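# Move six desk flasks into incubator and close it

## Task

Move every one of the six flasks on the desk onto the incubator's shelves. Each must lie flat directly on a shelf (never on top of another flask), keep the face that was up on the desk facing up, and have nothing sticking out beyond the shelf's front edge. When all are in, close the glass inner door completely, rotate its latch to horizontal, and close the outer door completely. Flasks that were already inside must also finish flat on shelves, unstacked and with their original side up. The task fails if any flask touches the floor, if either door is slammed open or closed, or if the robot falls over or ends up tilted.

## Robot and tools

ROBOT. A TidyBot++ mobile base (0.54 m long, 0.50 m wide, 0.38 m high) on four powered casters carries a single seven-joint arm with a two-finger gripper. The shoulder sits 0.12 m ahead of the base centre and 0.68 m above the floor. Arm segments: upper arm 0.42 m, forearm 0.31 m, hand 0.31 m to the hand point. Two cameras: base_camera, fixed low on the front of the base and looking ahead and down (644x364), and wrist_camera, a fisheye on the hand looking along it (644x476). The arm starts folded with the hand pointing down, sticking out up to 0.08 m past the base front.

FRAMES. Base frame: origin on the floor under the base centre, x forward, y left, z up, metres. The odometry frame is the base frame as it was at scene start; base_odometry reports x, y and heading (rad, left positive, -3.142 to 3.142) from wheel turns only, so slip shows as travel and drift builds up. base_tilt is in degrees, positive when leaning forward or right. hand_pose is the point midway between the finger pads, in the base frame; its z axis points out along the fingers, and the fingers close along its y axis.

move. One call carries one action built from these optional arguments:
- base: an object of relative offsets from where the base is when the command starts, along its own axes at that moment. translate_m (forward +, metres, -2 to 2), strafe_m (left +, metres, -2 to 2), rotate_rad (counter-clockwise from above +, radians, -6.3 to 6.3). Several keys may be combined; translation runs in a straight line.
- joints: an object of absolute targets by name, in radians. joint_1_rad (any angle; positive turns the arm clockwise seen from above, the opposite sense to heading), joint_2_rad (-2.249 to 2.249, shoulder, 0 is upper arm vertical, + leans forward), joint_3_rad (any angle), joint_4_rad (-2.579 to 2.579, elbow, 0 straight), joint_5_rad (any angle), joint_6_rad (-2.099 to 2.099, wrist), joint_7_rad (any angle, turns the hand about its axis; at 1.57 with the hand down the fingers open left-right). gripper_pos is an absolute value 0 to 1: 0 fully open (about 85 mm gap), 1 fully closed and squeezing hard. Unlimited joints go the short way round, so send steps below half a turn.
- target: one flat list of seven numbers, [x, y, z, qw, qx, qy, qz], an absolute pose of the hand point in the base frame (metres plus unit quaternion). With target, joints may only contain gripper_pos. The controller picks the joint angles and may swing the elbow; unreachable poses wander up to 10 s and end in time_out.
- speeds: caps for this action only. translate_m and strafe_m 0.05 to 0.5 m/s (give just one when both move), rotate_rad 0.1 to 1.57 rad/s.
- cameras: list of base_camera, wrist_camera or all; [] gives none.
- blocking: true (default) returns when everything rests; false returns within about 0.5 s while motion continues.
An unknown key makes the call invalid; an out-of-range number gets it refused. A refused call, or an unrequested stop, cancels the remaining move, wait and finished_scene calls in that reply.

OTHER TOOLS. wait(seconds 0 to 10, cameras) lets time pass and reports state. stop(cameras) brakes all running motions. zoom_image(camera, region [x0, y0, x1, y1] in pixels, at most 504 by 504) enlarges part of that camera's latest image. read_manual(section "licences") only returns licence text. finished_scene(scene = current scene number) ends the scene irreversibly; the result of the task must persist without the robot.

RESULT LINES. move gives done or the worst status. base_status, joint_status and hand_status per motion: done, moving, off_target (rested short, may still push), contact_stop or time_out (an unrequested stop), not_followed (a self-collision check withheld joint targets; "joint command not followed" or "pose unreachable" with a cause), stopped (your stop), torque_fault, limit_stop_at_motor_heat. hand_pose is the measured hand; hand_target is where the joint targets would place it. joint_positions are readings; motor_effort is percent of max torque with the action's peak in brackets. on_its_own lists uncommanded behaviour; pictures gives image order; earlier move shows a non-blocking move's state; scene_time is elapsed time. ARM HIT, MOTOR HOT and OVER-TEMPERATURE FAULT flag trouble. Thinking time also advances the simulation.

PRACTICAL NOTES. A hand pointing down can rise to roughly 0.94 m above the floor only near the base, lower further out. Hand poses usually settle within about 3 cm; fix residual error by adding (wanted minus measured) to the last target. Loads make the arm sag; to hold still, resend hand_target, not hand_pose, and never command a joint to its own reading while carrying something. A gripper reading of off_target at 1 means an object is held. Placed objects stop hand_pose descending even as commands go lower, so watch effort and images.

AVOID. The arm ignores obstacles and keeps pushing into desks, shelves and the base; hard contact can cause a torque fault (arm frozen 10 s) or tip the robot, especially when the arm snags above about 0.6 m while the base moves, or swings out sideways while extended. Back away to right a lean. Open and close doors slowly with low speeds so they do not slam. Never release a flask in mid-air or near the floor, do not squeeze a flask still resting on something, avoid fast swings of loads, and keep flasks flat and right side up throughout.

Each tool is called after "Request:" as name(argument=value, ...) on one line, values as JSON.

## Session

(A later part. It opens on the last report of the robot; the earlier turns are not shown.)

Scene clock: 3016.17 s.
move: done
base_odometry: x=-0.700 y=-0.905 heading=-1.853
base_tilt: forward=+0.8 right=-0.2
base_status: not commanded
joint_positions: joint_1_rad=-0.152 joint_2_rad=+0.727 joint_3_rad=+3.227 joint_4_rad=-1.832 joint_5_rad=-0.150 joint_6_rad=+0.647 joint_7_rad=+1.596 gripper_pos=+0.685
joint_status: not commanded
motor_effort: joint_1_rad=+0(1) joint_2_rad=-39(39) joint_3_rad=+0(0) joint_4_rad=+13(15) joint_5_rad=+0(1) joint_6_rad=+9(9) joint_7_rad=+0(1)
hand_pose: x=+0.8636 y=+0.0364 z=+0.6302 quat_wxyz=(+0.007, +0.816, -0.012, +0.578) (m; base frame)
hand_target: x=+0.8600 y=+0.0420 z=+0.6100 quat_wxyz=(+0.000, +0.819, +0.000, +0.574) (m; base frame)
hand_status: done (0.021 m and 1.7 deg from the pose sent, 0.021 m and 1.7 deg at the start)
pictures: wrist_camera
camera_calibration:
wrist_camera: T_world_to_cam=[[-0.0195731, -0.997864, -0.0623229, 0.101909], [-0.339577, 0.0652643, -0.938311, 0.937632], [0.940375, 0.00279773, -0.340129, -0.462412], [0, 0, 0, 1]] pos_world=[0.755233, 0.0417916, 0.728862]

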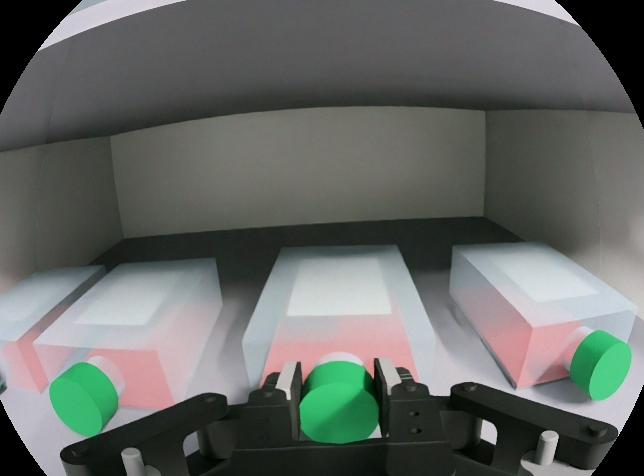

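Request:
move(target=[0.86, 0.042, 0.617, 0, 0.829, 0, 0.5592], cameras=[])

Request:
move(joints={"gripper_pos": 0.62}, cameras=["wrist_camera"])

Request:
move(joints={"gripper_pos": 0.5}, cameras=["wrist_camera"])

Scene clock: 3026.60 s.
move: done
base_odometry: x=-0.700 y=-0.905 heading=-1.853
base_tilt: forward=+0.8 right=-0.3
base_status: not commanded
joint_positions: joint_1_rad=-0.152 joint_2_rad=+0.716 joint_3_rad=+3.227 joint_4_rad=-1.827 joint_5_rad=-0.150 joint_6_rad=+0.612 joint_7_rad=+1.596 gripper_pos=+0.685
joint_status: not commanded
motor_effort: joint_1_rad=+1(1) joint_2_rad=-37(39) joint_3_rad=+0(1) joint_4_rad=+12(15) joint_5_rad=-1(1) joint_6_rad=+7(9) joint_7_rad=+0(0)
hand_pose: x=+0.8623 y=+0.0372 z=+0.6306 quat_wxyz=(+0.005, +0.821, -0.013, +0.570) (m; base frame)
hand_target: x=+0.8600 y=+0.0420 z=+0.6170 quat_wxyz=(+0.000, +0.829, +0.000, +0.559) (m; base frame)
hand_status: done (0.015 m and 2.2 deg from the pose sent, 0.015 m and 3.1 deg at the start)
pictures: none
No camera images: "cameras" was empty.

Scene clock: 3027.23 s.
move: done
base_odometry: x=-0.700 y=-0.905 heading=-1.853
base_tilt: forward=+0.9 right=-0.3
base_status: not commanded
joint_positions: joint_1_rad=-0.152 joint_2_rad=+0.716 joint_3_rad=+3.227 joint_4_rad=-1.827 joint_5_rad=-0.150 joint_6_rad=+0.612 joint_7_rad=+1.596 gripper_pos=+0.620
joint_status: all done
motor_effort: joint_1_rad=+0(2) joint_2_rad=-39(39) joint_3_rad=+0(1) joint_4_rad=+14(15) joint_5_rad=+0(0) joint_6_rad=+8(9) joint_7_rad=+0(0)
hand_pose: x=+0.8623 y=+0.0372 z=+0.6306 quat_wxyz=(+0.005, +0.821, -0.012, +0.570) (m; base frame)
hand_target: x=+0.8600 y=+0.0420 z=+0.6170 quat_wxyz=(+0.000, +0.829, +0.000, +0.559) (m; base frame)
hand_status: not commanded
pictures: wrist_camera
camera_calibration:
wrist_camera: T_world_to_cam=[[-0.0192599, -0.997694, -0.0650786, 0.104231], [-0.357162, 0.0676614, -0.931589, 0.948248], [0.933844, 0.00530133, -0.357642, -0.444583], [0, 0, 0, 1]] pos_world=[0.755857, 0.0421879, 0.731159]

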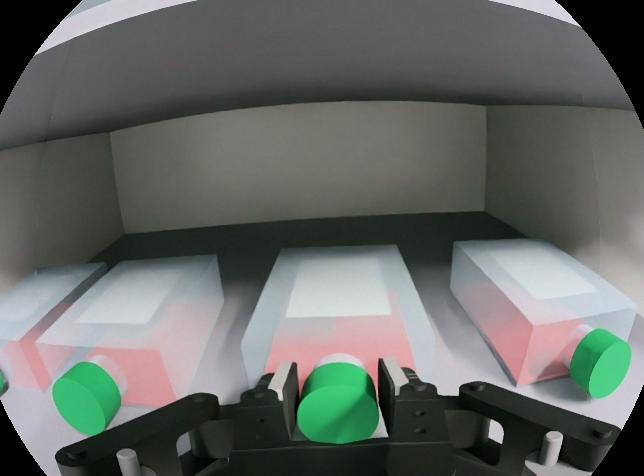

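Scene clock: 3027.77 s.
move: done
base_odometry: x=-0.700 y=-0.905 heading=-1.853
base_tilt: forward=+0.9 right=-0.3
base_status: not commanded
joint_positions: joint_1_rad=-0.152 joint_2_rad=+0.716 joint_3_rad=+3.227 joint_4_rad=-1.827 joint_5_rad=-0.150 joint_6_rad=+0.612 joint_7_rad=+1.596 gripper_pos=+0.500
joint_status: all done
motor_effort: joint_1_rad=+0(2) joint_2_rad=-39(40) joint_3_rad=+0(0) joint_4_rad=+13(14) joint_5_rad=+0(0) joint_6_rad=+8(9) joint_7_rad=+0(1)
hand_pose: x=+0.8623 y=+0.0372 z=+0.6306 quat_wxyz=(+0.005, +0.821, -0.012, +0.570) (m; base frame)
hand_target: x=+0.8600 y=+0.0420 z=+0.6170 quat_wxyz=(+0.000, +0.829, +0.000, +0.559) (m; base frame)
hand_status: not commanded
pictures: wrist_camera
camera_calibration:
wrist_camera: T_world_to_cam=[[-0.0192599, -0.997694, -0.0650786, 0.104231], [-0.357162, 0.0676614, -0.931589, 0.948248], [0.933844, 0.00530133, -0.357642, -0.444583], [0, 0, 0, 1]] pos_world=[0.755857, 0.0421879, 0.731159]

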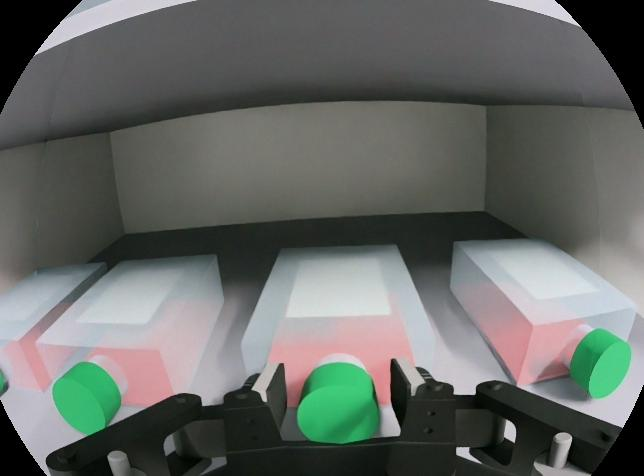

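Released. Back out.

Request:
move(base={"translate_m": -0.5}, speeds={"translate_m": 0.3}, cameras=["wrist_camera"])

Request:
move(target=[0.60, 0, 0.95, 0, 0.8191, 0, 0.5736], joints={"gripper_pos": 0.9})

Scene clock: 3037.27 s.
move: done
base_odometry: x=-0.561 y=-0.424 heading=-1.853
base_tilt: forward=+0.8 right=-0.2
base_status: done
joint_positions: joint_1_rad=-0.150 joint_2_rad=+0.716 joint_3_rad=+3.226 joint_4_rad=-1.827 joint_5_rad=-0.148 joint_6_rad=+0.612 joint_7_rad=+1.596 gripper_pos=+0.500
joint_status: not commanded
motor_effort: joint_1_rad=+0(6) joint_2_rad=-39(41) joint_3_rad=+0(2) joint_4_rad=+14(15) joint_5_rad=+0(1) joint_6_rad=+9(9) joint_7_rad=+0(1)
hand_pose: x=+0.8624 y=+0.0362 z=+0.6305 quat_wxyz=(+0.006, +0.821, -0.012, +0.570) (m; base frame)
hand_target: x=+0.8600 y=+0.0420 z=+0.6170 quat_wxyz=(+0.000, +0.829, +0.000, +0.559) (m; base frame)
hand_status: not commanded
pictures: wrist_camera
camera_calibration:
wrist_camera: T_world_to_cam=[[-0.0194531, -0.997751, -0.0641496, 0.102805], [-0.357314, 0.0668623, -0.931588, 0.94849], [0.933782, 0.00479921, -0.357811, -0.444482], [0, 0, 0, 1]] pos_world=[0.755958, 0.0412891, 0.731157]

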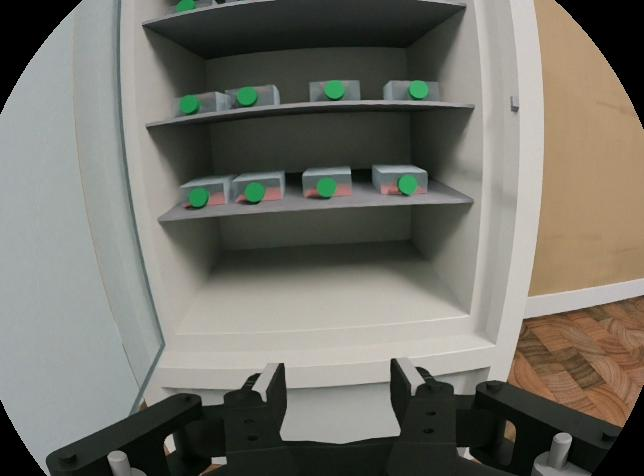

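Scene clock: 3039.90 s.
move: done
base_odometry: x=-0.561 y=-0.424 heading=-1.853
base_tilt: forward=+0.8 right=-0.3
base_status: not commanded
joint_positions: joint_1_rad=-0.030 joint_2_rad=-0.288 joint_3_rad=+3.176 joint_4_rad=-1.943 joint_5_rad=-0.046 joint_6_rad=-0.222 joint_7_rad=+1.596 gripper_pos=+0.900
joint_status: all done
motor_effort: joint_1_rad=+0(2) joint_2_rad=-12(42) joint_3_rad=-1(1) joint_4_rad=+21(22) joint_5_rad=-1(1) joint_6_rad=+9(9) joint_7_rad=+0(1)
hand_pose: x=+0.6100 y=+0.0004 z=+0.9650 quat_wxyz=(-0.013, +0.807, -0.009, +0.591) (m; base frame)
hand_target: x=+0.6000 y=+0.0000 z=+0.9500 quat_wxyz=(+0.000, +0.819, +0.000, +0.574) (m; base frame)
hand_status: done (0.018 m and 3.0 deg from the pose sent, 0.415 m and 1.6 deg at the start)
pictures: base_camera, wrist_camera
camera_calibration:
wrist_camera: T_world_to_cam=[[0.0113166, -0.995763, -0.0912542, 0.091064], [-0.311426, 0.0832113, -0.94662, 1.15878], [0.950203, 0.0391315, -0.309165, -0.14584], [0, 0, 0, 1]] pos_world=[0.49842, -0.0000382191, 1.06014]

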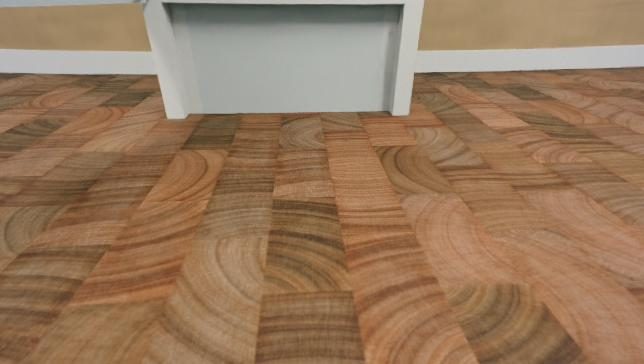

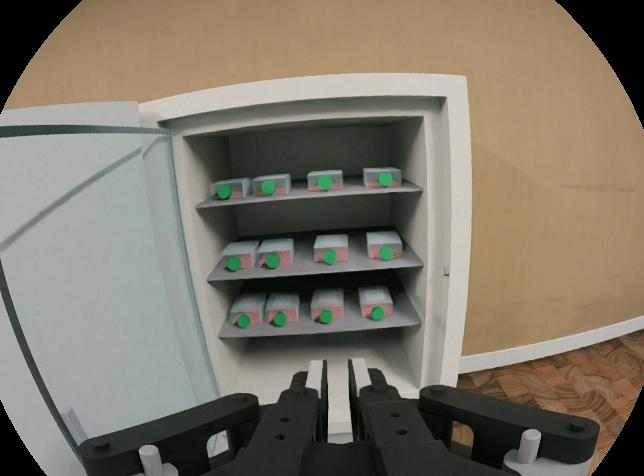

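Request:
move(base={"translate_m": -0.12, "strafe_m": 0.5}, target=[0.45, 0, 1.05, 0, 0.8191, 0, 0.5736])

Scene clock: 3072.53 s.
move: done
base_odometry: x=-0.047 y=-0.448 heading=-1.852
base_tilt: forward=+0.8 right=-0.3
base_status: done
joint_positions: joint_1_rad=-0.023 joint_2_rad=-0.618 joint_3_rad=+3.161 joint_4_rad=-1.776 joint_5_rad=-0.043 joint_6_rad=-0.749 joint_7_rad=+1.596 gripper_pos=+0.900
joint_status: not commanded
motor_effort: joint_1_rad=+0(2) joint_2_rad=+0(14) joint_3_rad=-1(3) joint_4_rad=+19(23) joint_5_rad=+0(1) joint_6_rad=+9(9) joint_7_rad=+0(1)
hand_pose: x=+0.4571 y=+0.0086 z=+1.0487 quat_wxyz=(-0.020, +0.815, +0.005, +0.579) (m; base frame)
hand_target: x=+0.4500 y=+0.0000 z=+1.0500 quat_wxyz=(+0.000, +0.819, +0.000, +0.574) (m; base frame)
hand_status: done (0.011 m and 2.5 deg from the pose sent, 0.181 m and 3.0 deg at the start)
pictures: base_camera, wrist_camera
camera_calibration:
wrist_camera: T_world_to_cam=[[0.0410784, -0.995393, -0.086638, 0.0901239], [-0.340469, 0.0675767, -0.937824, 1.19398], [0.939358, 0.0680219, -0.336124, 0.0579331], [0, 0, 0, 1]] pos_world=[0.34839, 0.00508314, 1.14702]

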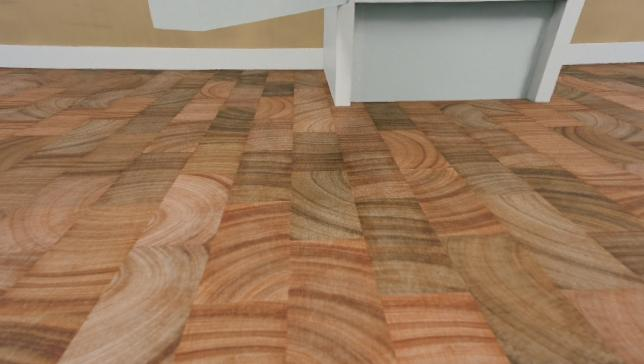

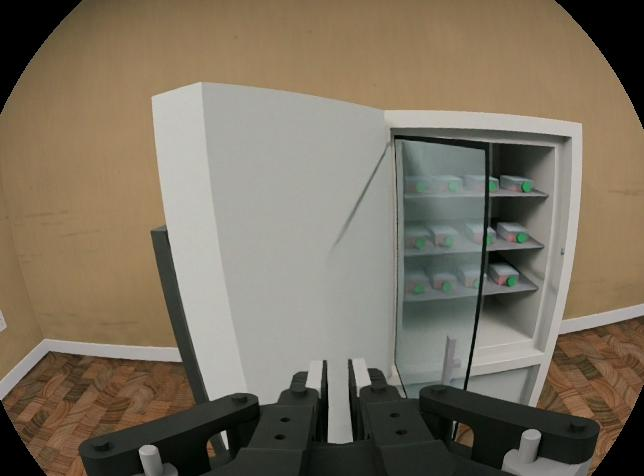

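Request:
move()

Scene clock: 3100.67 s.
base_odometry: x=-0.047 y=-0.448 heading=-1.852
base_tilt: forward=+0.8 right=-0.3
base_status: done
joint_positions: joint_1_rad=-0.023 joint_2_rad=-0.618 joint_3_rad=+3.161 joint_4_rad=-1.776 joint_5_rad=-0.043 joint_6_rad=-0.749 joint_7_rad=+1.596 gripper_pos=+0.900
joint_status: not commanded
motor_effort: joint_1_rad=+0(2) joint_2_rad=+1(14) joint_3_rad=+0(3) joint_4_rad=+20(23) joint_5_rad=-1(1) joint_6_rad=+9(9) joint_7_rad=+0(1)
hand_pose: x=+0.4570 y=+0.0086 z=+1.0485 quat_wxyz=(-0.020, +0.815, +0.005, +0.579) (m; base frame)
hand_target: x=+0.4500 y=+0.0000 z=+1.0500 quat_wxyz=(+0.000, +0.819, +0.000, +0.574) (m; base frame)
hand_status: done (0.011 m and 2.5 deg from the pose sent, 0.181 m and 3.0 deg at the start)
pictures: base_camera, wrist_camera
camera_calibration:
wrist_camera: T_world_to_cam=[[0.0411324, -0.995392, -0.0866141, 0.0900604], [-0.341274, 0.0674775, -0.937539, 1.19374], [0.939063, 0.0681223, -0.336926, 0.0588861], [0, 0, 0, 1]] pos_world=[0.348391, 0.00508328, 1.14682]

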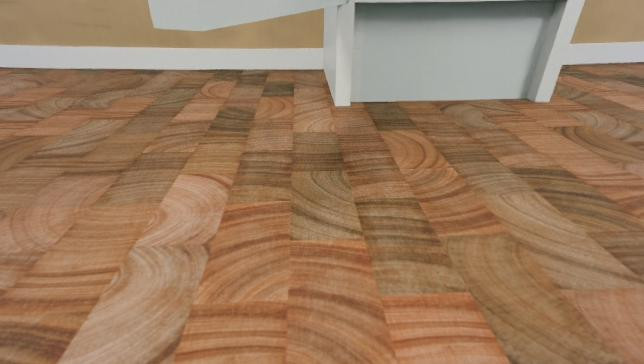

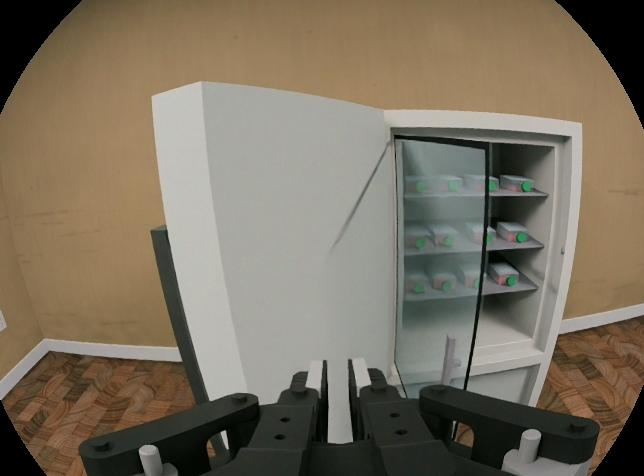

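Request:
move(target=[0.6, 0, 1.02, 0, 0.8191, 0, 0.5736], cameras=[])

Request:
move(target=[0.74, 0, 0.99, 0, 0.8191, 0, 0.5736], cameras=["wrist_camera"])

Request:
move(target=[0.86, 0, 0.96, 0, 0.8191, 0, 0.5736], cameras=["wrist_camera"])

Scene clock: 3126.77 s.
move: done
base_odometry: x=-0.047 y=-0.448 heading=-1.852
base_tilt: forward=+0.8 right=-0.3
base_status: not commanded
joint_positions: joint_1_rad=-0.023 joint_2_rad=-0.307 joint_3_rad=+3.161 joint_4_rad=-1.757 joint_5_rad=-0.043 joint_6_rad=-0.530 joint_7_rad=+1.596 gripper_pos=+0.900
joint_status: not commanded
motor_effort: joint_1_rad=+1(2) joint_2_rad=-11(13) joint_3_rad=-1(1) joint_4_rad=+21(22) joint_5_rad=+0(1) joint_6_rad=+8(9) joint_7_rad=+0(0)
hand_pose: x=+0.5896 y=+0.0082 z=+0.9974 quat_wxyz=(-0.016, +0.836, +0.001, +0.549) (m; base frame)
hand_target: x=+0.6000 y=+0.0000 z=+1.0200 quat_wxyz=(+0.000, +0.819, +0.000, +0.574) (m; base frame)
hand_status: done (0.026 m and 3.9 deg from the pose sent, 0.146 m and 2.5 deg at the start)
pictures: none
No camera images: "cameras" was empty.

Scene clock: 3128.43 s.
move: done
base_odometry: x=-0.047 y=-0.448 heading=-1.852
base_tilt: forward=+0.8 right=-0.3
base_status: not commanded
joint_positions: joint_1_rad=-0.023 joint_2_rad=+0.021 joint_3_rad=+3.161 joint_4_rad=-1.581 joint_5_rad=-0.043 joint_6_rad=-0.375 joint_7_rad=+1.596 gripper_pos=+0.900
joint_status: not commanded
motor_effort: joint_1_rad=+0(2) joint_2_rad=-23(25) joint_3_rad=-1(1) joint_4_rad=+21(22) joint_5_rad=+0(1) joint_6_rad=+9(9) joint_7_rad=+0(1)
hand_pose: x=+0.7283 y=+0.0084 z=+0.9696 quat_wxyz=(-0.011, +0.835, +0.000, +0.550) (m; base frame)
hand_target: x=+0.7400 y=+0.0000 z=+0.9900 quat_wxyz=(+0.000, +0.819, +0.000, +0.574) (m; base frame)
hand_status: done (0.025 m and 3.5 deg from the pose sent, 0.151 m and 3.9 deg at the start)
pictures: wrist_camera
camera_calibration:
wrist_camera: T_world_to_cam=[[0.0163515, -0.9967, -0.0795081, 0.0830146], [-0.404959, 0.0661032, -0.911942, 1.23396], [0.914188, 0.0471092, -0.402542, -0.140444], [0, 0, 0, 1]] pos_world=[0.626739, 0.00778811, 1.07537]

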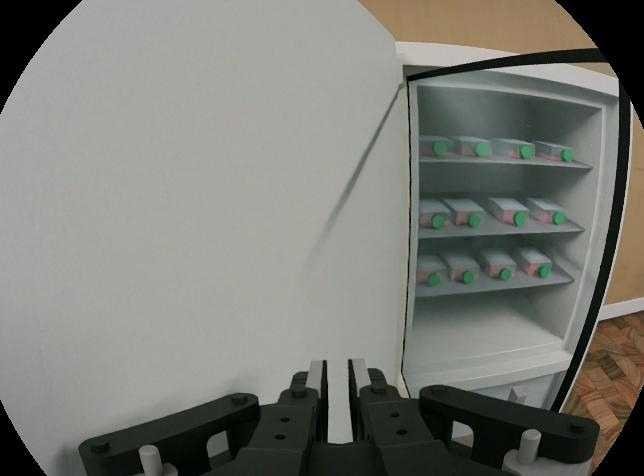

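Scene clock: 3129.80 s.
move: done
base_odometry: x=-0.048 y=-0.448 heading=-1.852
base_tilt: forward=+0.8 right=-0.3
base_status: not commanded
joint_positions: joint_1_rad=+0.001 joint_2_rad=+0.295 joint_3_rad=+3.162 joint_4_rad=-1.317 joint_5_rad=-0.043 joint_6_rad=-0.350 joint_7_rad=+1.596 gripper_pos=+0.900
joint_status: not commanded
motor_effort: joint_1_rad=-4(6) joint_2_rad=-32(33) joint_3_rad=-5(6) joint_4_rad=+22(23) joint_5_rad=-1(1) joint_6_rad=+9(9) joint_7_rad=+0(1)
hand_pose: x=+0.8435 y=-0.0073 z=+0.9524 quat_wxyz=(-0.002, +0.831, -0.009, +0.556) (m; base frame)
hand_target: x=+0.8600 y=+0.0000 z=+0.9600 quat_wxyz=(+0.000, +0.819, +0.000, +0.574) (m; base frame)
hand_status: done (0.020 m and 2.7 deg from the pose sent, 0.132 m and 3.5 deg at the start)
pictures: wrist_camera
camera_calibration:
wrist_camera: T_world_to_cam=[[-0.00714124, -0.997247, -0.0738012, 0.0785663], [-0.389761, 0.070742, -0.918195, 1.25916], [0.920888, 0.0222078, -0.389194, -0.270543], [0, 0, 0, 1]] pos_world=[0.740474, -0.00471735, 1.05666]

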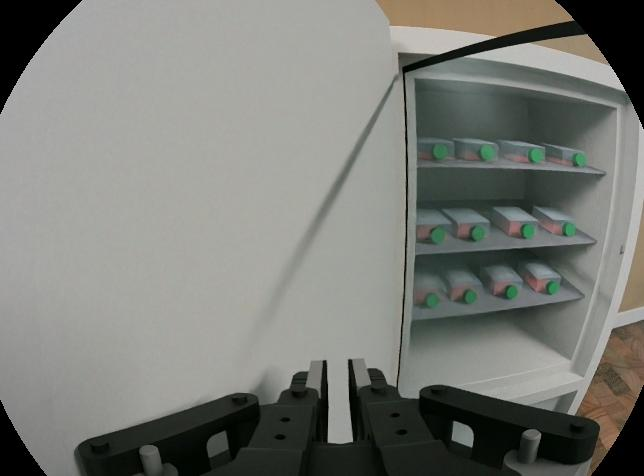

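Request:
move(base={"translate_m": 0.08}, speeds={"translate_m": 0.2}, cameras=["wrist_camera"])

Request:
move(base={"strafe_m": -0.19}, speeds={"strafe_m": 0.08}, cameras=["wrist_camera"])

Scene clock: 3141.83 s.
move: done
base_odometry: x=-0.070 y=-0.525 heading=-1.852
base_tilt: forward=+0.8 right=-0.3
base_status: done
joint_positions: joint_1_rad=+0.030 joint_2_rad=+0.300 joint_3_rad=+3.171 joint_4_rad=-1.316 joint_5_rad=-0.043 joint_6_rad=-0.348 joint_7_rad=+1.596 gripper_pos=+0.900
joint_status: not commanded
motor_effort: joint_1_rad=-9(10) joint_2_rad=-32(34) joint_3_rad=-9(9) joint_4_rad=+22(23) joint_5_rad=-2(2) joint_6_rad=+9(10) joint_7_rad=+0(0)
hand_pose: x=+0.8444 y=-0.0336 z=+0.9503 quat_wxyz=(+0.009, +0.831, -0.024, +0.555) (m; base frame)
hand_target: x=+0.8600 y=+0.0000 z=+0.9600 quat_wxyz=(+0.000, +0.819, +0.000, +0.574) (m; base frame)
hand_status: not commanded
pictures: wrist_camera
camera_calibration:
wrist_camera: T_world_to_cam=[[-0.0444588, -0.996481, -0.07105, 0.0810693], [-0.388758, 0.0827714, -0.917614, 1.25836], [0.920267, -0.0131749, -0.39107, -0.27053], [0, 0, 0, 1]] pos_world=[0.741761, -0.0269364, 1.05465]

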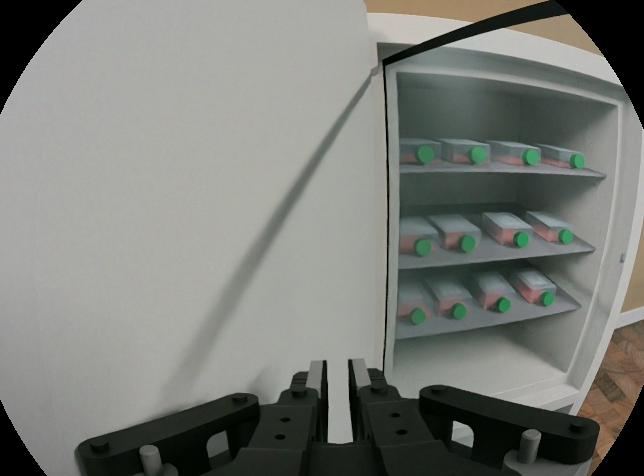

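Scene clock: 3144.77 s.
move: done
base_odometry: x=-0.252 y=-0.472 heading=-1.852
base_tilt: forward=+0.8 right=-0.3
base_status: done
joint_positions: joint_1_rad=+0.002 joint_2_rad=+0.302 joint_3_rad=+3.161 joint_4_rad=-1.314 joint_5_rad=-0.043 joint_6_rad=-0.345 joint_7_rad=+1.596 gripper_pos=+0.900
joint_status: not commanded
motor_effort: joint_1_rad=+1(9) joint_2_rad=-33(34) joint_3_rad=-1(9) joint_4_rad=+21(23) joint_5_rad=+0(2) joint_6_rad=+9(9) joint_7_rad=+0(1)
hand_pose: x=+0.8464 y=-0.0070 z=+0.9510 quat_wxyz=(-0.002, +0.831, -0.009, +0.557) (m; base frame)
hand_target: x=+0.8600 y=+0.0000 z=+0.9600 quat_wxyz=(+0.000, +0.819, +0.000, +0.574) (m; base frame)
hand_status: not commanded
pictures: wrist_camera
camera_calibration:
wrist_camera: T_world_to_cam=[[-0.00661569, -0.997245, -0.0738774, 0.0783571], [-0.388303, 0.0706435, -0.91882, 1.25831], [0.921508, 0.0226082, -0.387701, -0.275687], [0, 0, 0, 1]] pos_world=[0.74317, -0.00451722, 1.05506]

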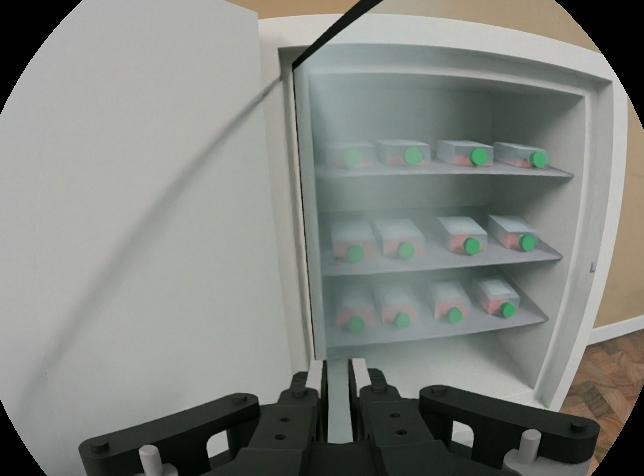

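Request:
move(base={"strafe_m": -0.125, "translate_m": 0.036}, speeds={"strafe_m": 0.08}, cameras=["wrist_camera"])

Request:
move(base={"strafe_m": -0.105, "translate_m": 0.065}, speeds={"strafe_m": 0.08}, cameras=["wrist_camera"])

Scene clock: 3157.43 s.
move: done
base_odometry: x=-0.382 y=-0.472 heading=-1.852
base_tilt: forward=+0.8 right=-0.3
base_status: done
joint_positions: joint_1_rad=+0.000 joint_2_rad=+0.302 joint_3_rad=+3.160 joint_4_rad=-1.313 joint_5_rad=-0.043 joint_6_rad=-0.345 joint_7_rad=+1.596 gripper_pos=+0.900
joint_status: not commanded
motor_effort: joint_1_rad=+1(5) joint_2_rad=-33(35) joint_3_rad=-1(3) joint_4_rad=+22(22) joint_5_rad=-1(1) joint_6_rad=+9(9) joint_7_rad=+0(1)
hand_pose: x=+0.8465 y=-0.0052 z=+0.9512 quat_wxyz=(-0.003, +0.830, -0.008, +0.557) (m; base frame)
hand_target: x=+0.8600 y=+0.0000 z=+0.9600 quat_wxyz=(+0.000, +0.819, +0.000, +0.574) (m; base frame)
hand_status: not commanded
pictures: wrist_camera
camera_calibration:
wrist_camera: T_world_to_cam=[[-0.00397522, -0.997242, -0.0741069, 0.0781492], [-0.388088, 0.0698375, -0.918972, 1.25842], [0.921614, 0.0251069, -0.387295, -0.276228], [0, 0, 0, 1]] pos_world=[0.743264, -0.00301606, 1.05526]

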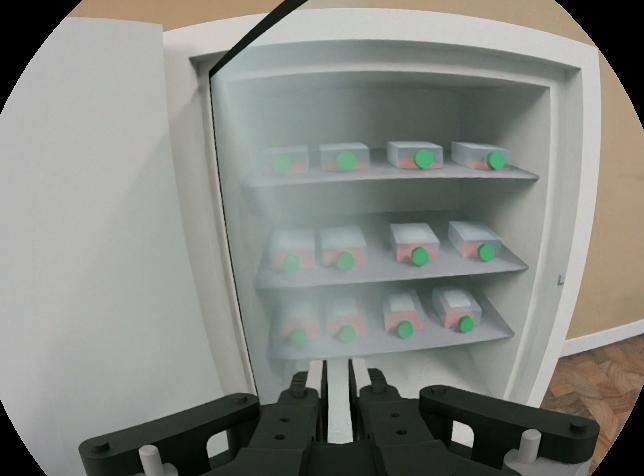

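Scene clock: 3159.53 s.
move: done
base_odometry: x=-0.502 y=-0.505 heading=-1.853
base_tilt: forward=+0.8 right=-0.2
base_status: done
joint_positions: joint_1_rad=-0.001 joint_2_rad=+0.303 joint_3_rad=+3.159 joint_4_rad=-1.313 joint_5_rad=-0.043 joint_6_rad=-0.344 joint_7_rad=+1.596 gripper_pos=+0.900
joint_status: not commanded
motor_effort: joint_1_rad=+0(5) joint_2_rad=-33(35) joint_3_rad=-1(3) joint_4_rad=+21(22) joint_5_rad=+0(1) joint_6_rad=+9(9) joint_7_rad=+0(1)
hand_pose: x=+0.8469 y=-0.0041 z=+0.9509 quat_wxyz=(-0.004, +0.830, -0.007, +0.557) (m; base frame)
hand_target: x=+0.8600 y=+0.0000 z=+0.9600 quat_wxyz=(+0.000, +0.819, +0.000, +0.574) (m; base frame)
hand_status: not commanded
pictures: wrist_camera
camera_calibration:
wrist_camera: T_world_to_cam=[[-0.00244136, -0.997232, -0.0743179, 0.0781085], [-0.388218, 0.0694342, -0.918948, 1.25831], [0.921564, 0.0266081, -0.387313, -0.276674], [0, 0, 0, 1]] pos_world=[0.74366, -0.00211551, 1.05496]

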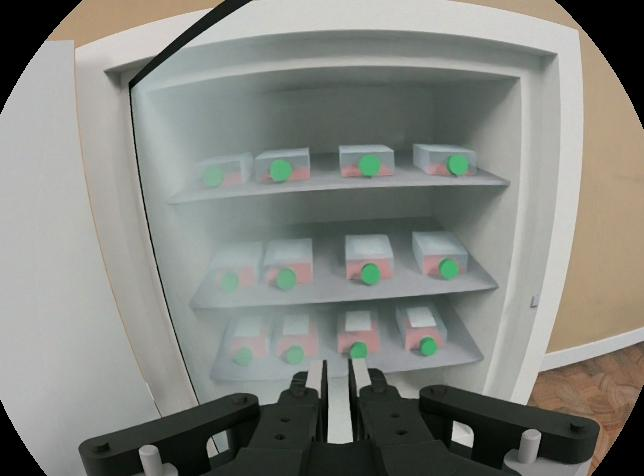

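Request:
move(base={"strafe_m": -0.086, "translate_m": 0.089}, speeds={"strafe_m": 0.08}, cameras=["wrist_camera"])

Request:
move(base={"strafe_m": -0.059, "translate_m": 0.108}, speeds={"strafe_m": 0.08}, cameras=["wrist_camera"])

Scene clock: 3172.03 s.
move: done
base_odometry: x=-0.609 y=-0.567 heading=-1.853
base_tilt: forward=+0.8 right=-0.3
base_status: done
joint_positions: joint_1_rad=-0.002 joint_2_rad=+0.306 joint_3_rad=+3.158 joint_4_rad=-1.312 joint_5_rad=-0.043 joint_6_rad=-0.343 joint_7_rad=+1.596 gripper_pos=+0.900
joint_status: not commanded
motor_effort: joint_1_rad=+0(6) joint_2_rad=-34(35) joint_3_rad=-1(4) joint_4_rad=+22(24) joint_5_rad=+0(1) joint_6_rad=+9(11) joint_7_rad=+0(1)
hand_pose: x=+0.8477 y=-0.0026 z=+0.9498 quat_wxyz=(-0.004, +0.831, -0.006, +0.557) (m; base frame)
hand_target: x=+0.8600 y=+0.0000 z=+0.9600 quat_wxyz=(+0.000, +0.819, +0.000, +0.574) (m; base frame)
hand_status: not commanded
pictures: wrist_camera
camera_calibration:
wrist_camera: T_world_to_cam=[[-0.000351736, -0.997215, -0.0745775, 0.078044], [-0.389289, 0.0688311, -0.91854, 1.25792], [0.921116, 0.0287091, -0.388229, -0.276659], [0, 0, 0, 1]] pos_world=[0.744557, -0.00081468, 1.05386]

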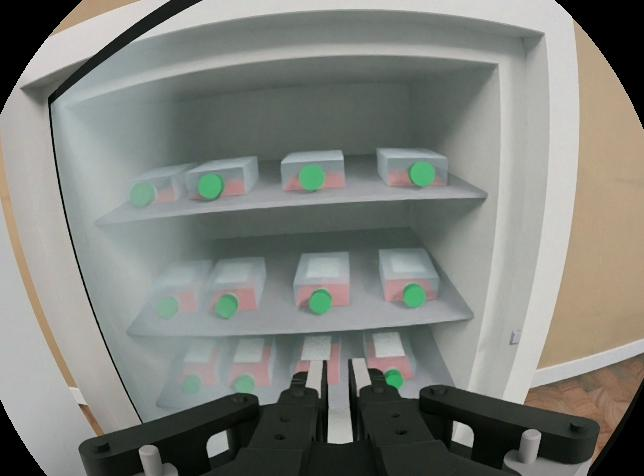

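Scene clock: 3174.10 s.
move: done
base_odometry: x=-0.696 y=-0.654 heading=-1.853
base_tilt: forward=+0.8 right=-0.3
base_status: done
joint_positions: joint_1_rad=-0.003 joint_2_rad=+0.309 joint_3_rad=+3.158 joint_4_rad=-1.311 joint_5_rad=-0.043 joint_6_rad=-0.342 joint_7_rad=+1.596 gripper_pos=+0.900
joint_status: not commanded
motor_effort: joint_1_rad=+1(5) joint_2_rad=-33(37) joint_3_rad=-1(3) joint_4_rad=+21(24) joint_5_rad=-1(1) joint_6_rad=+9(12) joint_7_rad=+0(1)
hand_pose: x=+0.8488 y=-0.0022 z=+0.9482 quat_wxyz=(-0.005, +0.831, -0.006, +0.556) (m; base frame)
hand_target: x=+0.8600 y=+0.0000 z=+0.9600 quat_wxyz=(+0.000, +0.819, +0.000, +0.574) (m; base frame)
hand_status: not commanded
pictures: wrist_camera
camera_calibration:
wrist_camera: T_world_to_cam=[[0.0000488657, -0.997208, -0.0746794, 0.0780478], [-0.390515, 0.0687306, -0.918027, 1.25745], [0.920597, 0.0292083, -0.389421, -0.276676], [0, 0, 0, 1]] pos_world=[0.745758, -0.000514551, 1.05246]

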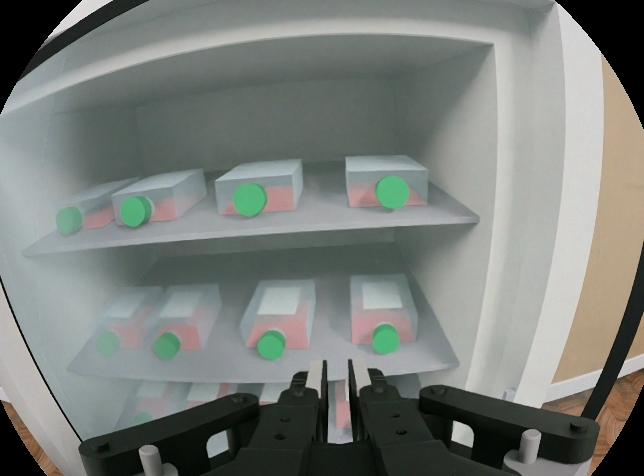

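Request:
move(base={"strafe_m": -0.03, "translate_m": 0.08}, speeds={"translate_m": 0.06}, cameras=["wrist_camera"])

Request:
move(base={"translate_m": 0.03}, speeds={"translate_m": 0.05}, cameras=["wrist_camera"])

Scene clock: 3188.83 s.
move: done
base_odometry: x=-0.747 y=-0.722 heading=-1.853
base_tilt: forward=+0.8 right=-0.3
base_status: done
joint_positions: joint_1_rad=-0.003 joint_2_rad=+0.310 joint_3_rad=+3.158 joint_4_rad=-1.311 joint_5_rad=-0.043 joint_6_rad=-0.342 joint_7_rad=+1.596 gripper_pos=+0.900
joint_status: not commanded
motor_effort: joint_1_rad=+1(3) joint_2_rad=-33(36) joint_3_rad=-1(2) joint_4_rad=+21(23) joint_5_rad=+0(1) joint_6_rad=+9(11) joint_7_rad=+0(1)
hand_pose: x=+0.8493 y=-0.0022 z=+0.9477 quat_wxyz=(-0.005, +0.831, -0.006, +0.556) (m; base frame)
hand_target: x=+0.8600 y=+0.0000 z=+0.9600 quat_wxyz=(+0.000, +0.819, +0.000, +0.574) (m; base frame)
hand_status: not commanded
pictures: wrist_camera
camera_calibration:
wrist_camera: T_world_to_cam=[[0.000124194, -0.997205, -0.0747191, 0.0780957], [-0.390726, 0.0687311, -0.917937, 1.25725], [0.920507, 0.0293087, -0.389625, -0.277052], [0, 0, 0, 1]] pos_world=[0.746258, -0.000414558, 1.05196]

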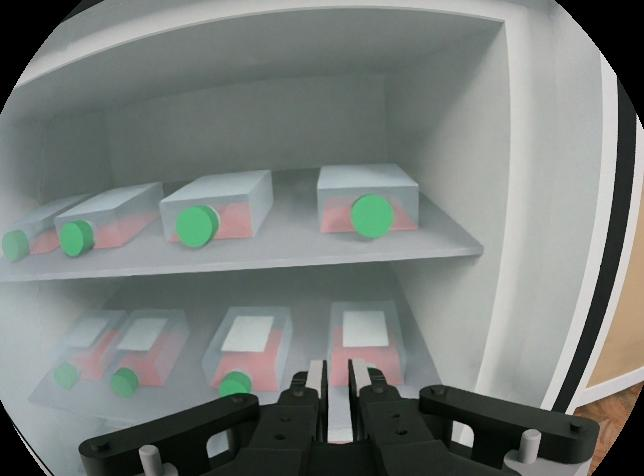

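Scene clock: 3189.93 s.
move: done
base_odometry: x=-0.756 y=-0.751 heading=-1.854
base_tilt: forward=+0.8 right=-0.3
base_status: done
joint_positions: joint_1_rad=-0.003 joint_2_rad=+0.311 joint_3_rad=+3.158 joint_4_rad=-1.311 joint_5_rad=-0.043 joint_6_rad=-0.341 joint_7_rad=+1.596 gripper_pos=+0.900
joint_status: not commanded
motor_effort: joint_1_rad=+0(2) joint_2_rad=-33(36) joint_3_rad=-1(2) joint_4_rad=+21(22) joint_5_rad=+0(1) joint_6_rad=+9(10) joint_7_rad=+0(0)
hand_pose: x=+0.8496 y=-0.0022 z=+0.9474 quat_wxyz=(-0.005, +0.831, -0.006, +0.556) (m; base frame)
hand_target: x=+0.8600 y=+0.0000 z=+0.9600 quat_wxyz=(+0.000, +0.819, +0.000, +0.574) (m; base frame)
hand_status: not commanded
pictures: wrist_camera
camera_calibration:
wrist_camera: T_world_to_cam=[[0.000107261, -0.997205, -0.0747191, 0.0780932], [-0.390895, 0.0687323, -0.917865, 1.25723], [0.920435, 0.0293058, -0.389795, -0.277174], [0, 0, 0, 1]] pos_world=[0.746558, -0.00041456, 1.05176]

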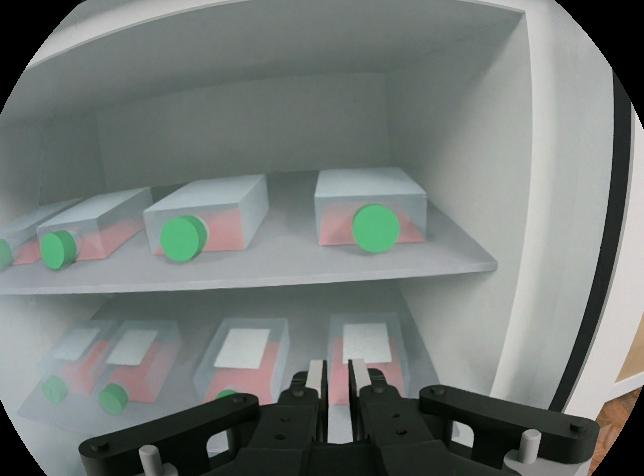

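Request:
move(base={"translate_m": 0.025}, speeds={"translate_m": 0.05}, cameras=["wrist_camera"])

Request:
move(base={"translate_m": 0.015}, speeds={"translate_m": 0.05}, cameras=["wrist_camera"])

Scene clock: 3196.93 s.
move: done
base_odometry: x=-0.763 y=-0.775 heading=-1.854
base_tilt: forward=+0.8 right=-0.3
base_status: done
joint_positions: joint_1_rad=-0.003 joint_2_rad=+0.312 joint_3_rad=+3.158 joint_4_rad=-1.310 joint_5_rad=-0.043 joint_6_rad=-0.341 joint_7_rad=+1.596 gripper_pos=+0.900
joint_status: not commanded
motor_effort: joint_1_rad=+0(2) joint_2_rad=-34(36) joint_3_rad=-1(2) joint_4_rad=+21(25) joint_5_rad=-1(1) joint_6_rad=+8(11) joint_7_rad=+0(1)
hand_pose: x=+0.8499 y=-0.0022 z=+0.9471 quat_wxyz=(-0.005, +0.831, -0.006, +0.556) (m; base frame)
hand_target: x=+0.8600 y=+0.0000 z=+0.9600 quat_wxyz=(+0.000, +0.819, +0.000, +0.574) (m; base frame)
hand_status: not commanded
pictures: wrist_camera
camera_calibration:
wrist_camera: T_world_to_cam=[[0.0000907511, -0.997205, -0.0747201, 0.0780842], [-0.3911, 0.0687331, -0.917778, 1.25713], [0.920348, 0.0293063, -0.390001, -0.277287], [0, 0, 0, 1]] pos_world=[0.746858, -0.000414561, 1.05146]

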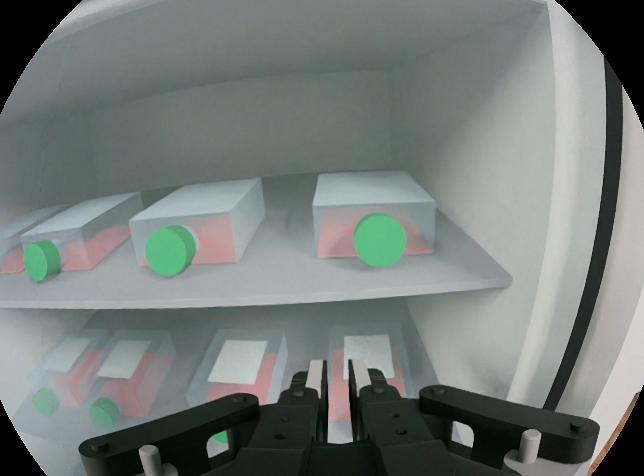

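Scene clock: 3197.73 s.
move: done
base_odometry: x=-0.768 y=-0.790 heading=-1.854
base_tilt: forward=+0.8 right=-0.3
base_status: done
joint_positions: joint_1_rad=-0.003 joint_2_rad=+0.313 joint_3_rad=+3.158 joint_4_rad=-1.310 joint_5_rad=-0.043 joint_6_rad=-0.341 joint_7_rad=+1.596 gripper_pos=+0.900
joint_status: not commanded
motor_effort: joint_1_rad=+0(1) joint_2_rad=-33(37) joint_3_rad=-1(2) joint_4_rad=+21(23) joint_5_rad=+0(1) joint_6_rad=+8(11) joint_7_rad=+0(1)
hand_pose: x=+0.8502 y=-0.0022 z=+0.9468 quat_wxyz=(-0.005, +0.831, -0.006, +0.556) (m; base frame)
hand_target: x=+0.8600 y=+0.0000 z=+0.9600 quat_wxyz=(+0.000, +0.819, +0.000, +0.574) (m; base frame)
hand_status: not commanded
pictures: wrist_camera
camera_calibration:
wrist_camera: T_world_to_cam=[[0.0000838377, -0.997205, -0.0747185, 0.0780652], [-0.39122, 0.0687305, -0.917727, 1.25701], [0.920297, 0.0293083, -0.390121, -0.277515], [0, 0, 0, 1]] pos_world=[0.747159, -0.000414557, 1.05116]

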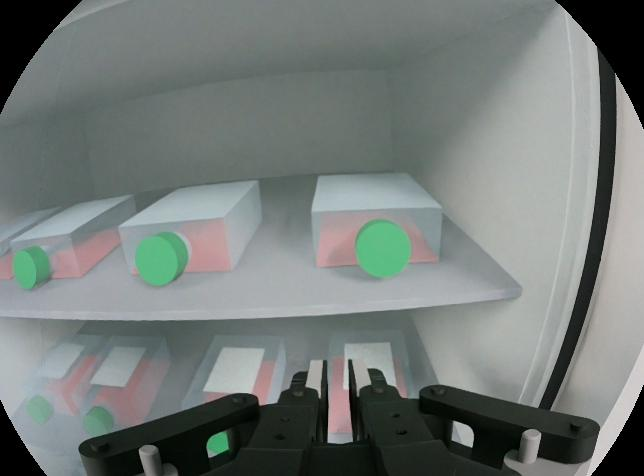

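Request:
move(base={"translate_m": 0.012}, speeds={"translate_m": 0.05}, cameras=["wrist_camera"])

Request:
move(base={"translate_m": 0.012}, speeds={"translate_m": 0.05}, cameras=["wrist_camera"])

Scene clock: 3203.27 s.
move: done
base_odometry: x=-0.771 y=-0.801 heading=-1.854
base_tilt: forward=+0.8 right=-0.3
base_status: done
joint_positions: joint_1_rad=-0.003 joint_2_rad=+0.310 joint_3_rad=+3.158 joint_4_rad=-1.310 joint_5_rad=-0.043 joint_6_rad=-0.343 joint_7_rad=+1.596 gripper_pos=+0.900
joint_status: not commanded
motor_effort: joint_1_rad=+0(2) joint_2_rad=-32(35) joint_3_rad=-1(2) joint_4_rad=+24(28) joint_5_rad=+0(1) joint_6_rad=+12(17) joint_7_rad=+0(0)
hand_pose: x=+0.8492 y=-0.0021 z=+0.9481 quat_wxyz=(-0.005, +0.831, -0.006, +0.556) (m; base frame)
hand_target: x=+0.8600 y=+0.0000 z=+0.9600 quat_wxyz=(+0.000, +0.819, +0.000, +0.574) (m; base frame)
hand_status: not commanded
pictures: wrist_camera
camera_calibration:
wrist_camera: T_world_to_cam=[[0.000124194, -0.997205, -0.0747191, 0.0781256], [-0.390726, 0.0687311, -0.917937, 1.25757], [0.920507, 0.0293087, -0.389625, -0.276804], [0, 0, 0, 1]] pos_world=[0.746158, -0.000414558, 1.05236]

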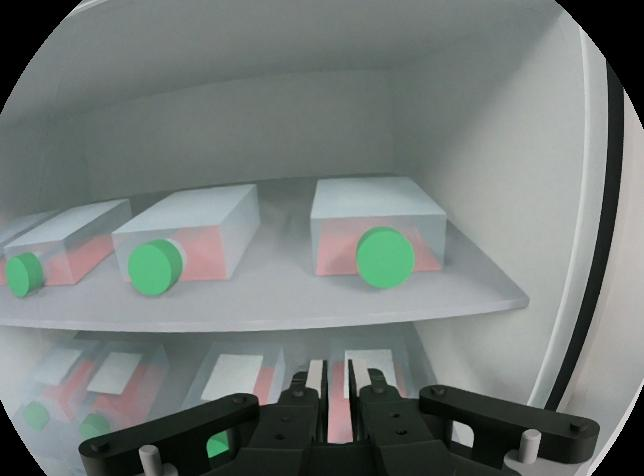

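Scene clock: 3203.90 s.
move: done
base_odometry: x=-0.775 y=-0.813 heading=-1.854
base_tilt: forward=+0.9 right=-0.3
base_status: done
joint_positions: joint_1_rad=-0.003 joint_2_rad=+0.287 joint_3_rad=+3.157 joint_4_rad=-1.328 joint_5_rad=-0.043 joint_6_rad=-0.364 joint_7_rad=+1.596 gripper_pos=+0.900
joint_status: not commanded
motor_effort: joint_1_rad=+1(3) joint_2_rad=-27(32) joint_3_rad=-1(1) joint_4_rad=+28(30) joint_5_rad=-1(1) joint_6_rad=+17(20) joint_7_rad=+0(0)
hand_pose: x=+0.8380 y=-0.0017 z=+0.9483 quat_wxyz=(-0.005, +0.836, -0.006, +0.549) (m; base frame)
hand_target: x=+0.8600 y=+0.0000 z=+0.9600 quat_wxyz=(+0.000, +0.819, +0.000, +0.574) (m; base frame)
hand_status: not commanded
pictures: wrist_camera
camera_calibration:
wrist_camera: T_world_to_cam=[[-0.0000365539, -0.997155, -0.0753803, 0.0792751], [-0.405157, 0.068931, -0.911645, 1.2595], [0.914247, 0.0305075, -0.404007, -0.247614], [0, 0, 0, 1]] pos_world=[0.736678, -0.000214945, 1.05416]

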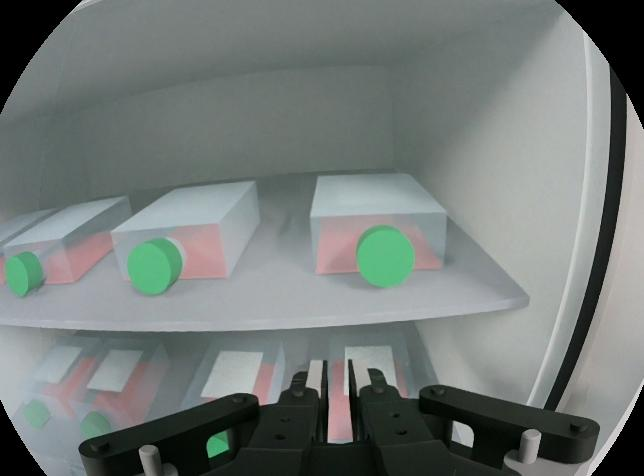

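Request:
move(base={"translate_m": -0.05}, speeds={"translate_m": 0.05}, cameras=["wrist_camera"])

Request:
move(base={"translate_m": -0.2}, speeds={"translate_m": 0.3})

Scene clock: 3224.90 s.
move: done
base_odometry: x=-0.761 y=-0.765 heading=-1.854
base_tilt: forward=+0.8 right=-0.3
base_status: done
joint_positions: joint_1_rad=-0.003 joint_2_rad=+0.306 joint_3_rad=+3.157 joint_4_rad=-1.311 joint_5_rad=-0.043 joint_6_rad=-0.331 joint_7_rad=+1.596 gripper_pos=+0.900
joint_status: not commanded
motor_effort: joint_1_rad=+0(1) joint_2_rad=-33(37) joint_3_rad=-1(2) joint_4_rad=+21(27) joint_5_rad=-1(1) joint_6_rad=+9(16) joint_7_rad=+0(0)
hand_pose: x=+0.8495 y=-0.0021 z=+0.9540 quat_wxyz=(-0.005, +0.827, -0.006, +0.562) (m; base frame)
hand_target: x=+0.8600 y=+0.0000 z=+0.9600 quat_wxyz=(+0.000, +0.819, +0.000, +0.574) (m; base frame)
hand_status: not commanded
pictures: wrist_camera
camera_calibration:
wrist_camera: T_world_to_cam=[[0.00107163, -0.99721, -0.0746339, 0.0776517], [-0.376748, 0.068732, -0.923762, 1.25679], [0.926315, 0.0291081, -0.375623, -0.293123], [0, 0, 0, 1]] pos_world=[0.744936, -0.000414548, 1.05667]

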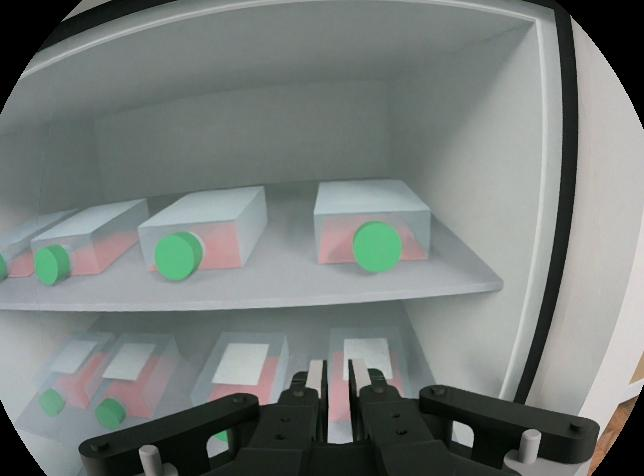

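Scene clock: 3226.57 s.
move: done
base_odometry: x=-0.705 y=-0.572 heading=-1.854
base_tilt: forward=+0.8 right=-0.3
base_status: done
joint_positions: joint_1_rad=-0.003 joint_2_rad=+0.310 joint_3_rad=+3.157 joint_4_rad=-1.310 joint_5_rad=-0.043 joint_6_rad=-0.331 joint_7_rad=+1.596 gripper_pos=+0.900
joint_status: not commanded
motor_effort: joint_1_rad=+1(3) joint_2_rad=-34(39) joint_3_rad=-1(2) joint_4_rad=+21(23) joint_5_rad=+0(1) joint_6_rad=+9(9) joint_7_rad=+0(0)
hand_pose: x=+0.8506 y=-0.0021 z=+0.9517 quat_wxyz=(-0.005, +0.828, -0.006, +0.561) (m; base frame)
hand_target: x=+0.8600 y=+0.0000 z=+0.9600 quat_wxyz=(+0.000, +0.819, +0.000, +0.574) (m; base frame)
hand_status: not commanded
pictures: base_camera, wrist_camera
camera_calibration:
wrist_camera: T_world_to_cam=[[0.000984103, -0.997214, -0.0745823, 0.0776191], [-0.379447, 0.0686322, -0.922664, 1.25642], [0.925213, 0.029208, -0.378323, -0.291471], [0, 0, 0, 1]] pos_world=[0.74634, -0.000314397, 1.05477]

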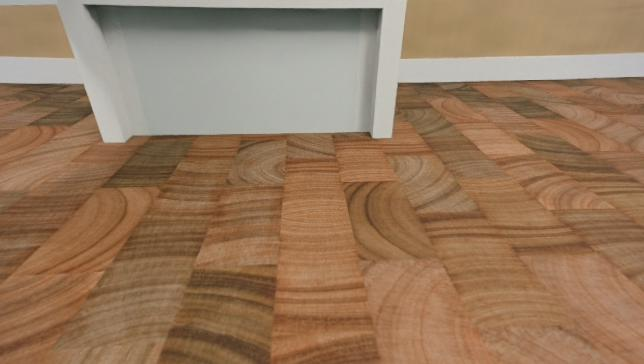

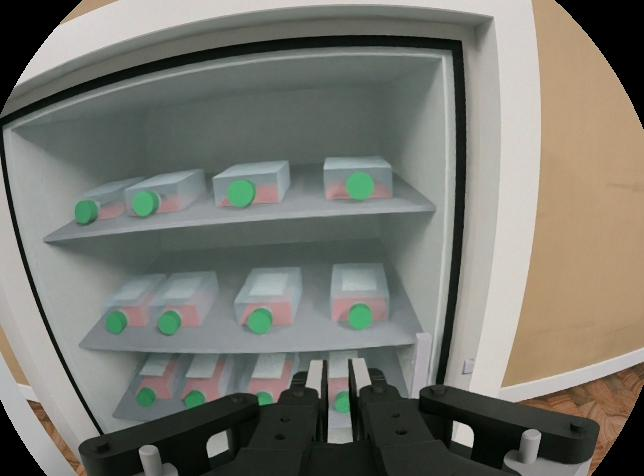

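Request:
zoom_image(camera="wrist_camera", region=[380, 300, 520, 420])

Scaled by 3.600.

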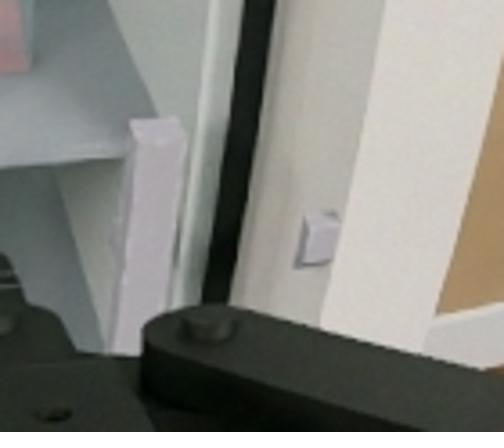

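Request:
move(base={"strafe_m": -0.12}, target=[0.86, 0, 0.88, 0, 0.8191, 0, 0.5736], speeds={"strafe_m": 0.2}, cameras=[])

Request:
move(target=[0.86, 0, 0.82, 0, 0.8191, 0, 0.5736], cameras=["wrist_camera"])

Scene clock: 3246.30 s.
move: done
base_odometry: x=-0.820 y=-0.539 heading=-1.854
base_tilt: forward=+0.8 right=-0.2
base_status: done
joint_positions: joint_1_rad=+0.003 joint_2_rad=+0.338 joint_3_rad=+3.153 joint_4_rad=-1.494 joint_5_rad=-0.043 joint_6_rad=-0.105 joint_7_rad=+1.596 gripper_pos=+0.900
joint_status: not commanded
motor_effort: joint_1_rad=+1(4) joint_2_rad=-34(36) joint_3_rad=-1(3) joint_4_rad=+20(22) joint_5_rad=+0(1) joint_6_rad=+9(9) joint_7_rad=+0(0)
hand_pose: x=+0.8531 y=-0.0065 z=+0.8861 quat_wxyz=(-0.001, +0.824, -0.010, +0.567) (m; base frame)
hand_target: x=+0.8600 y=+0.0000 z=+0.8800 quat_wxyz=(+0.000, +0.819, +0.000, +0.574) (m; base frame)
hand_status: done (0.011 m and 1.6 deg from the pose sent, 0.072 m and 2.0 deg at the start)
pictures: none
No camera images: "cameras" was empty.

Scene clock: 3247.67 s.
move: done
base_odometry: x=-0.820 y=-0.539 heading=-1.854
base_tilt: forward=+0.8 right=-0.2
base_status: not commanded
joint_positions: joint_1_rad=+0.003 joint_2_rad=+0.393 joint_3_rad=+3.153 joint_4_rad=-1.618 joint_5_rad=-0.036 joint_6_rad=+0.073 joint_7_rad=+1.596 gripper_pos=+0.900
joint_status: not commanded
motor_effort: joint_1_rad=+0(1) joint_2_rad=-35(37) joint_3_rad=-1(1) joint_4_rad=+19(22) joint_5_rad=+0(1) joint_6_rad=+9(9) joint_7_rad=+0(1)
hand_pose: x=+0.8550 y=-0.0087 z=+0.8245 quat_wxyz=(+0.004, +0.824, -0.009, +0.566) (m; base frame)
hand_target: x=+0.8600 y=+0.0000 z=+0.8200 quat_wxyz=(+0.000, +0.819, +0.000, +0.574) (m; base frame)
hand_status: done (0.011 m and 1.6 deg from the pose sent, 0.067 m and 1.6 deg at the start)
pictures: wrist_camera
camera_calibration:
wrist_camera: T_world_to_cam=[[-0.0127219, -0.997857, -0.0641817, 0.0645866], [-0.367688, 0.0643582, -0.927719, 1.13519], [0.929862, 0.0117965, -0.367719, -0.356331], [0, 0, 0, 1]] pos_world=[0.749556, -0.00440705, 0.926251]

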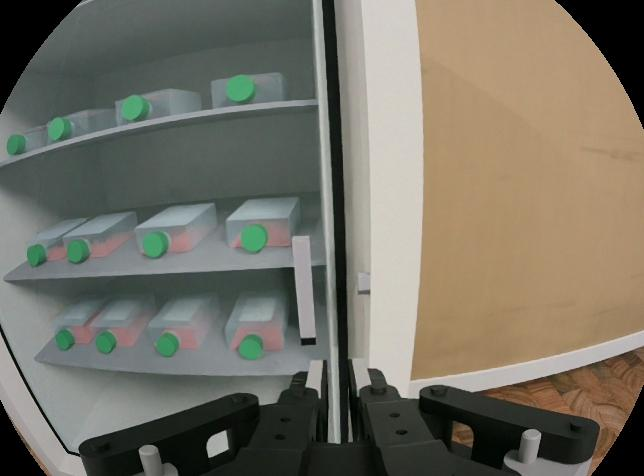

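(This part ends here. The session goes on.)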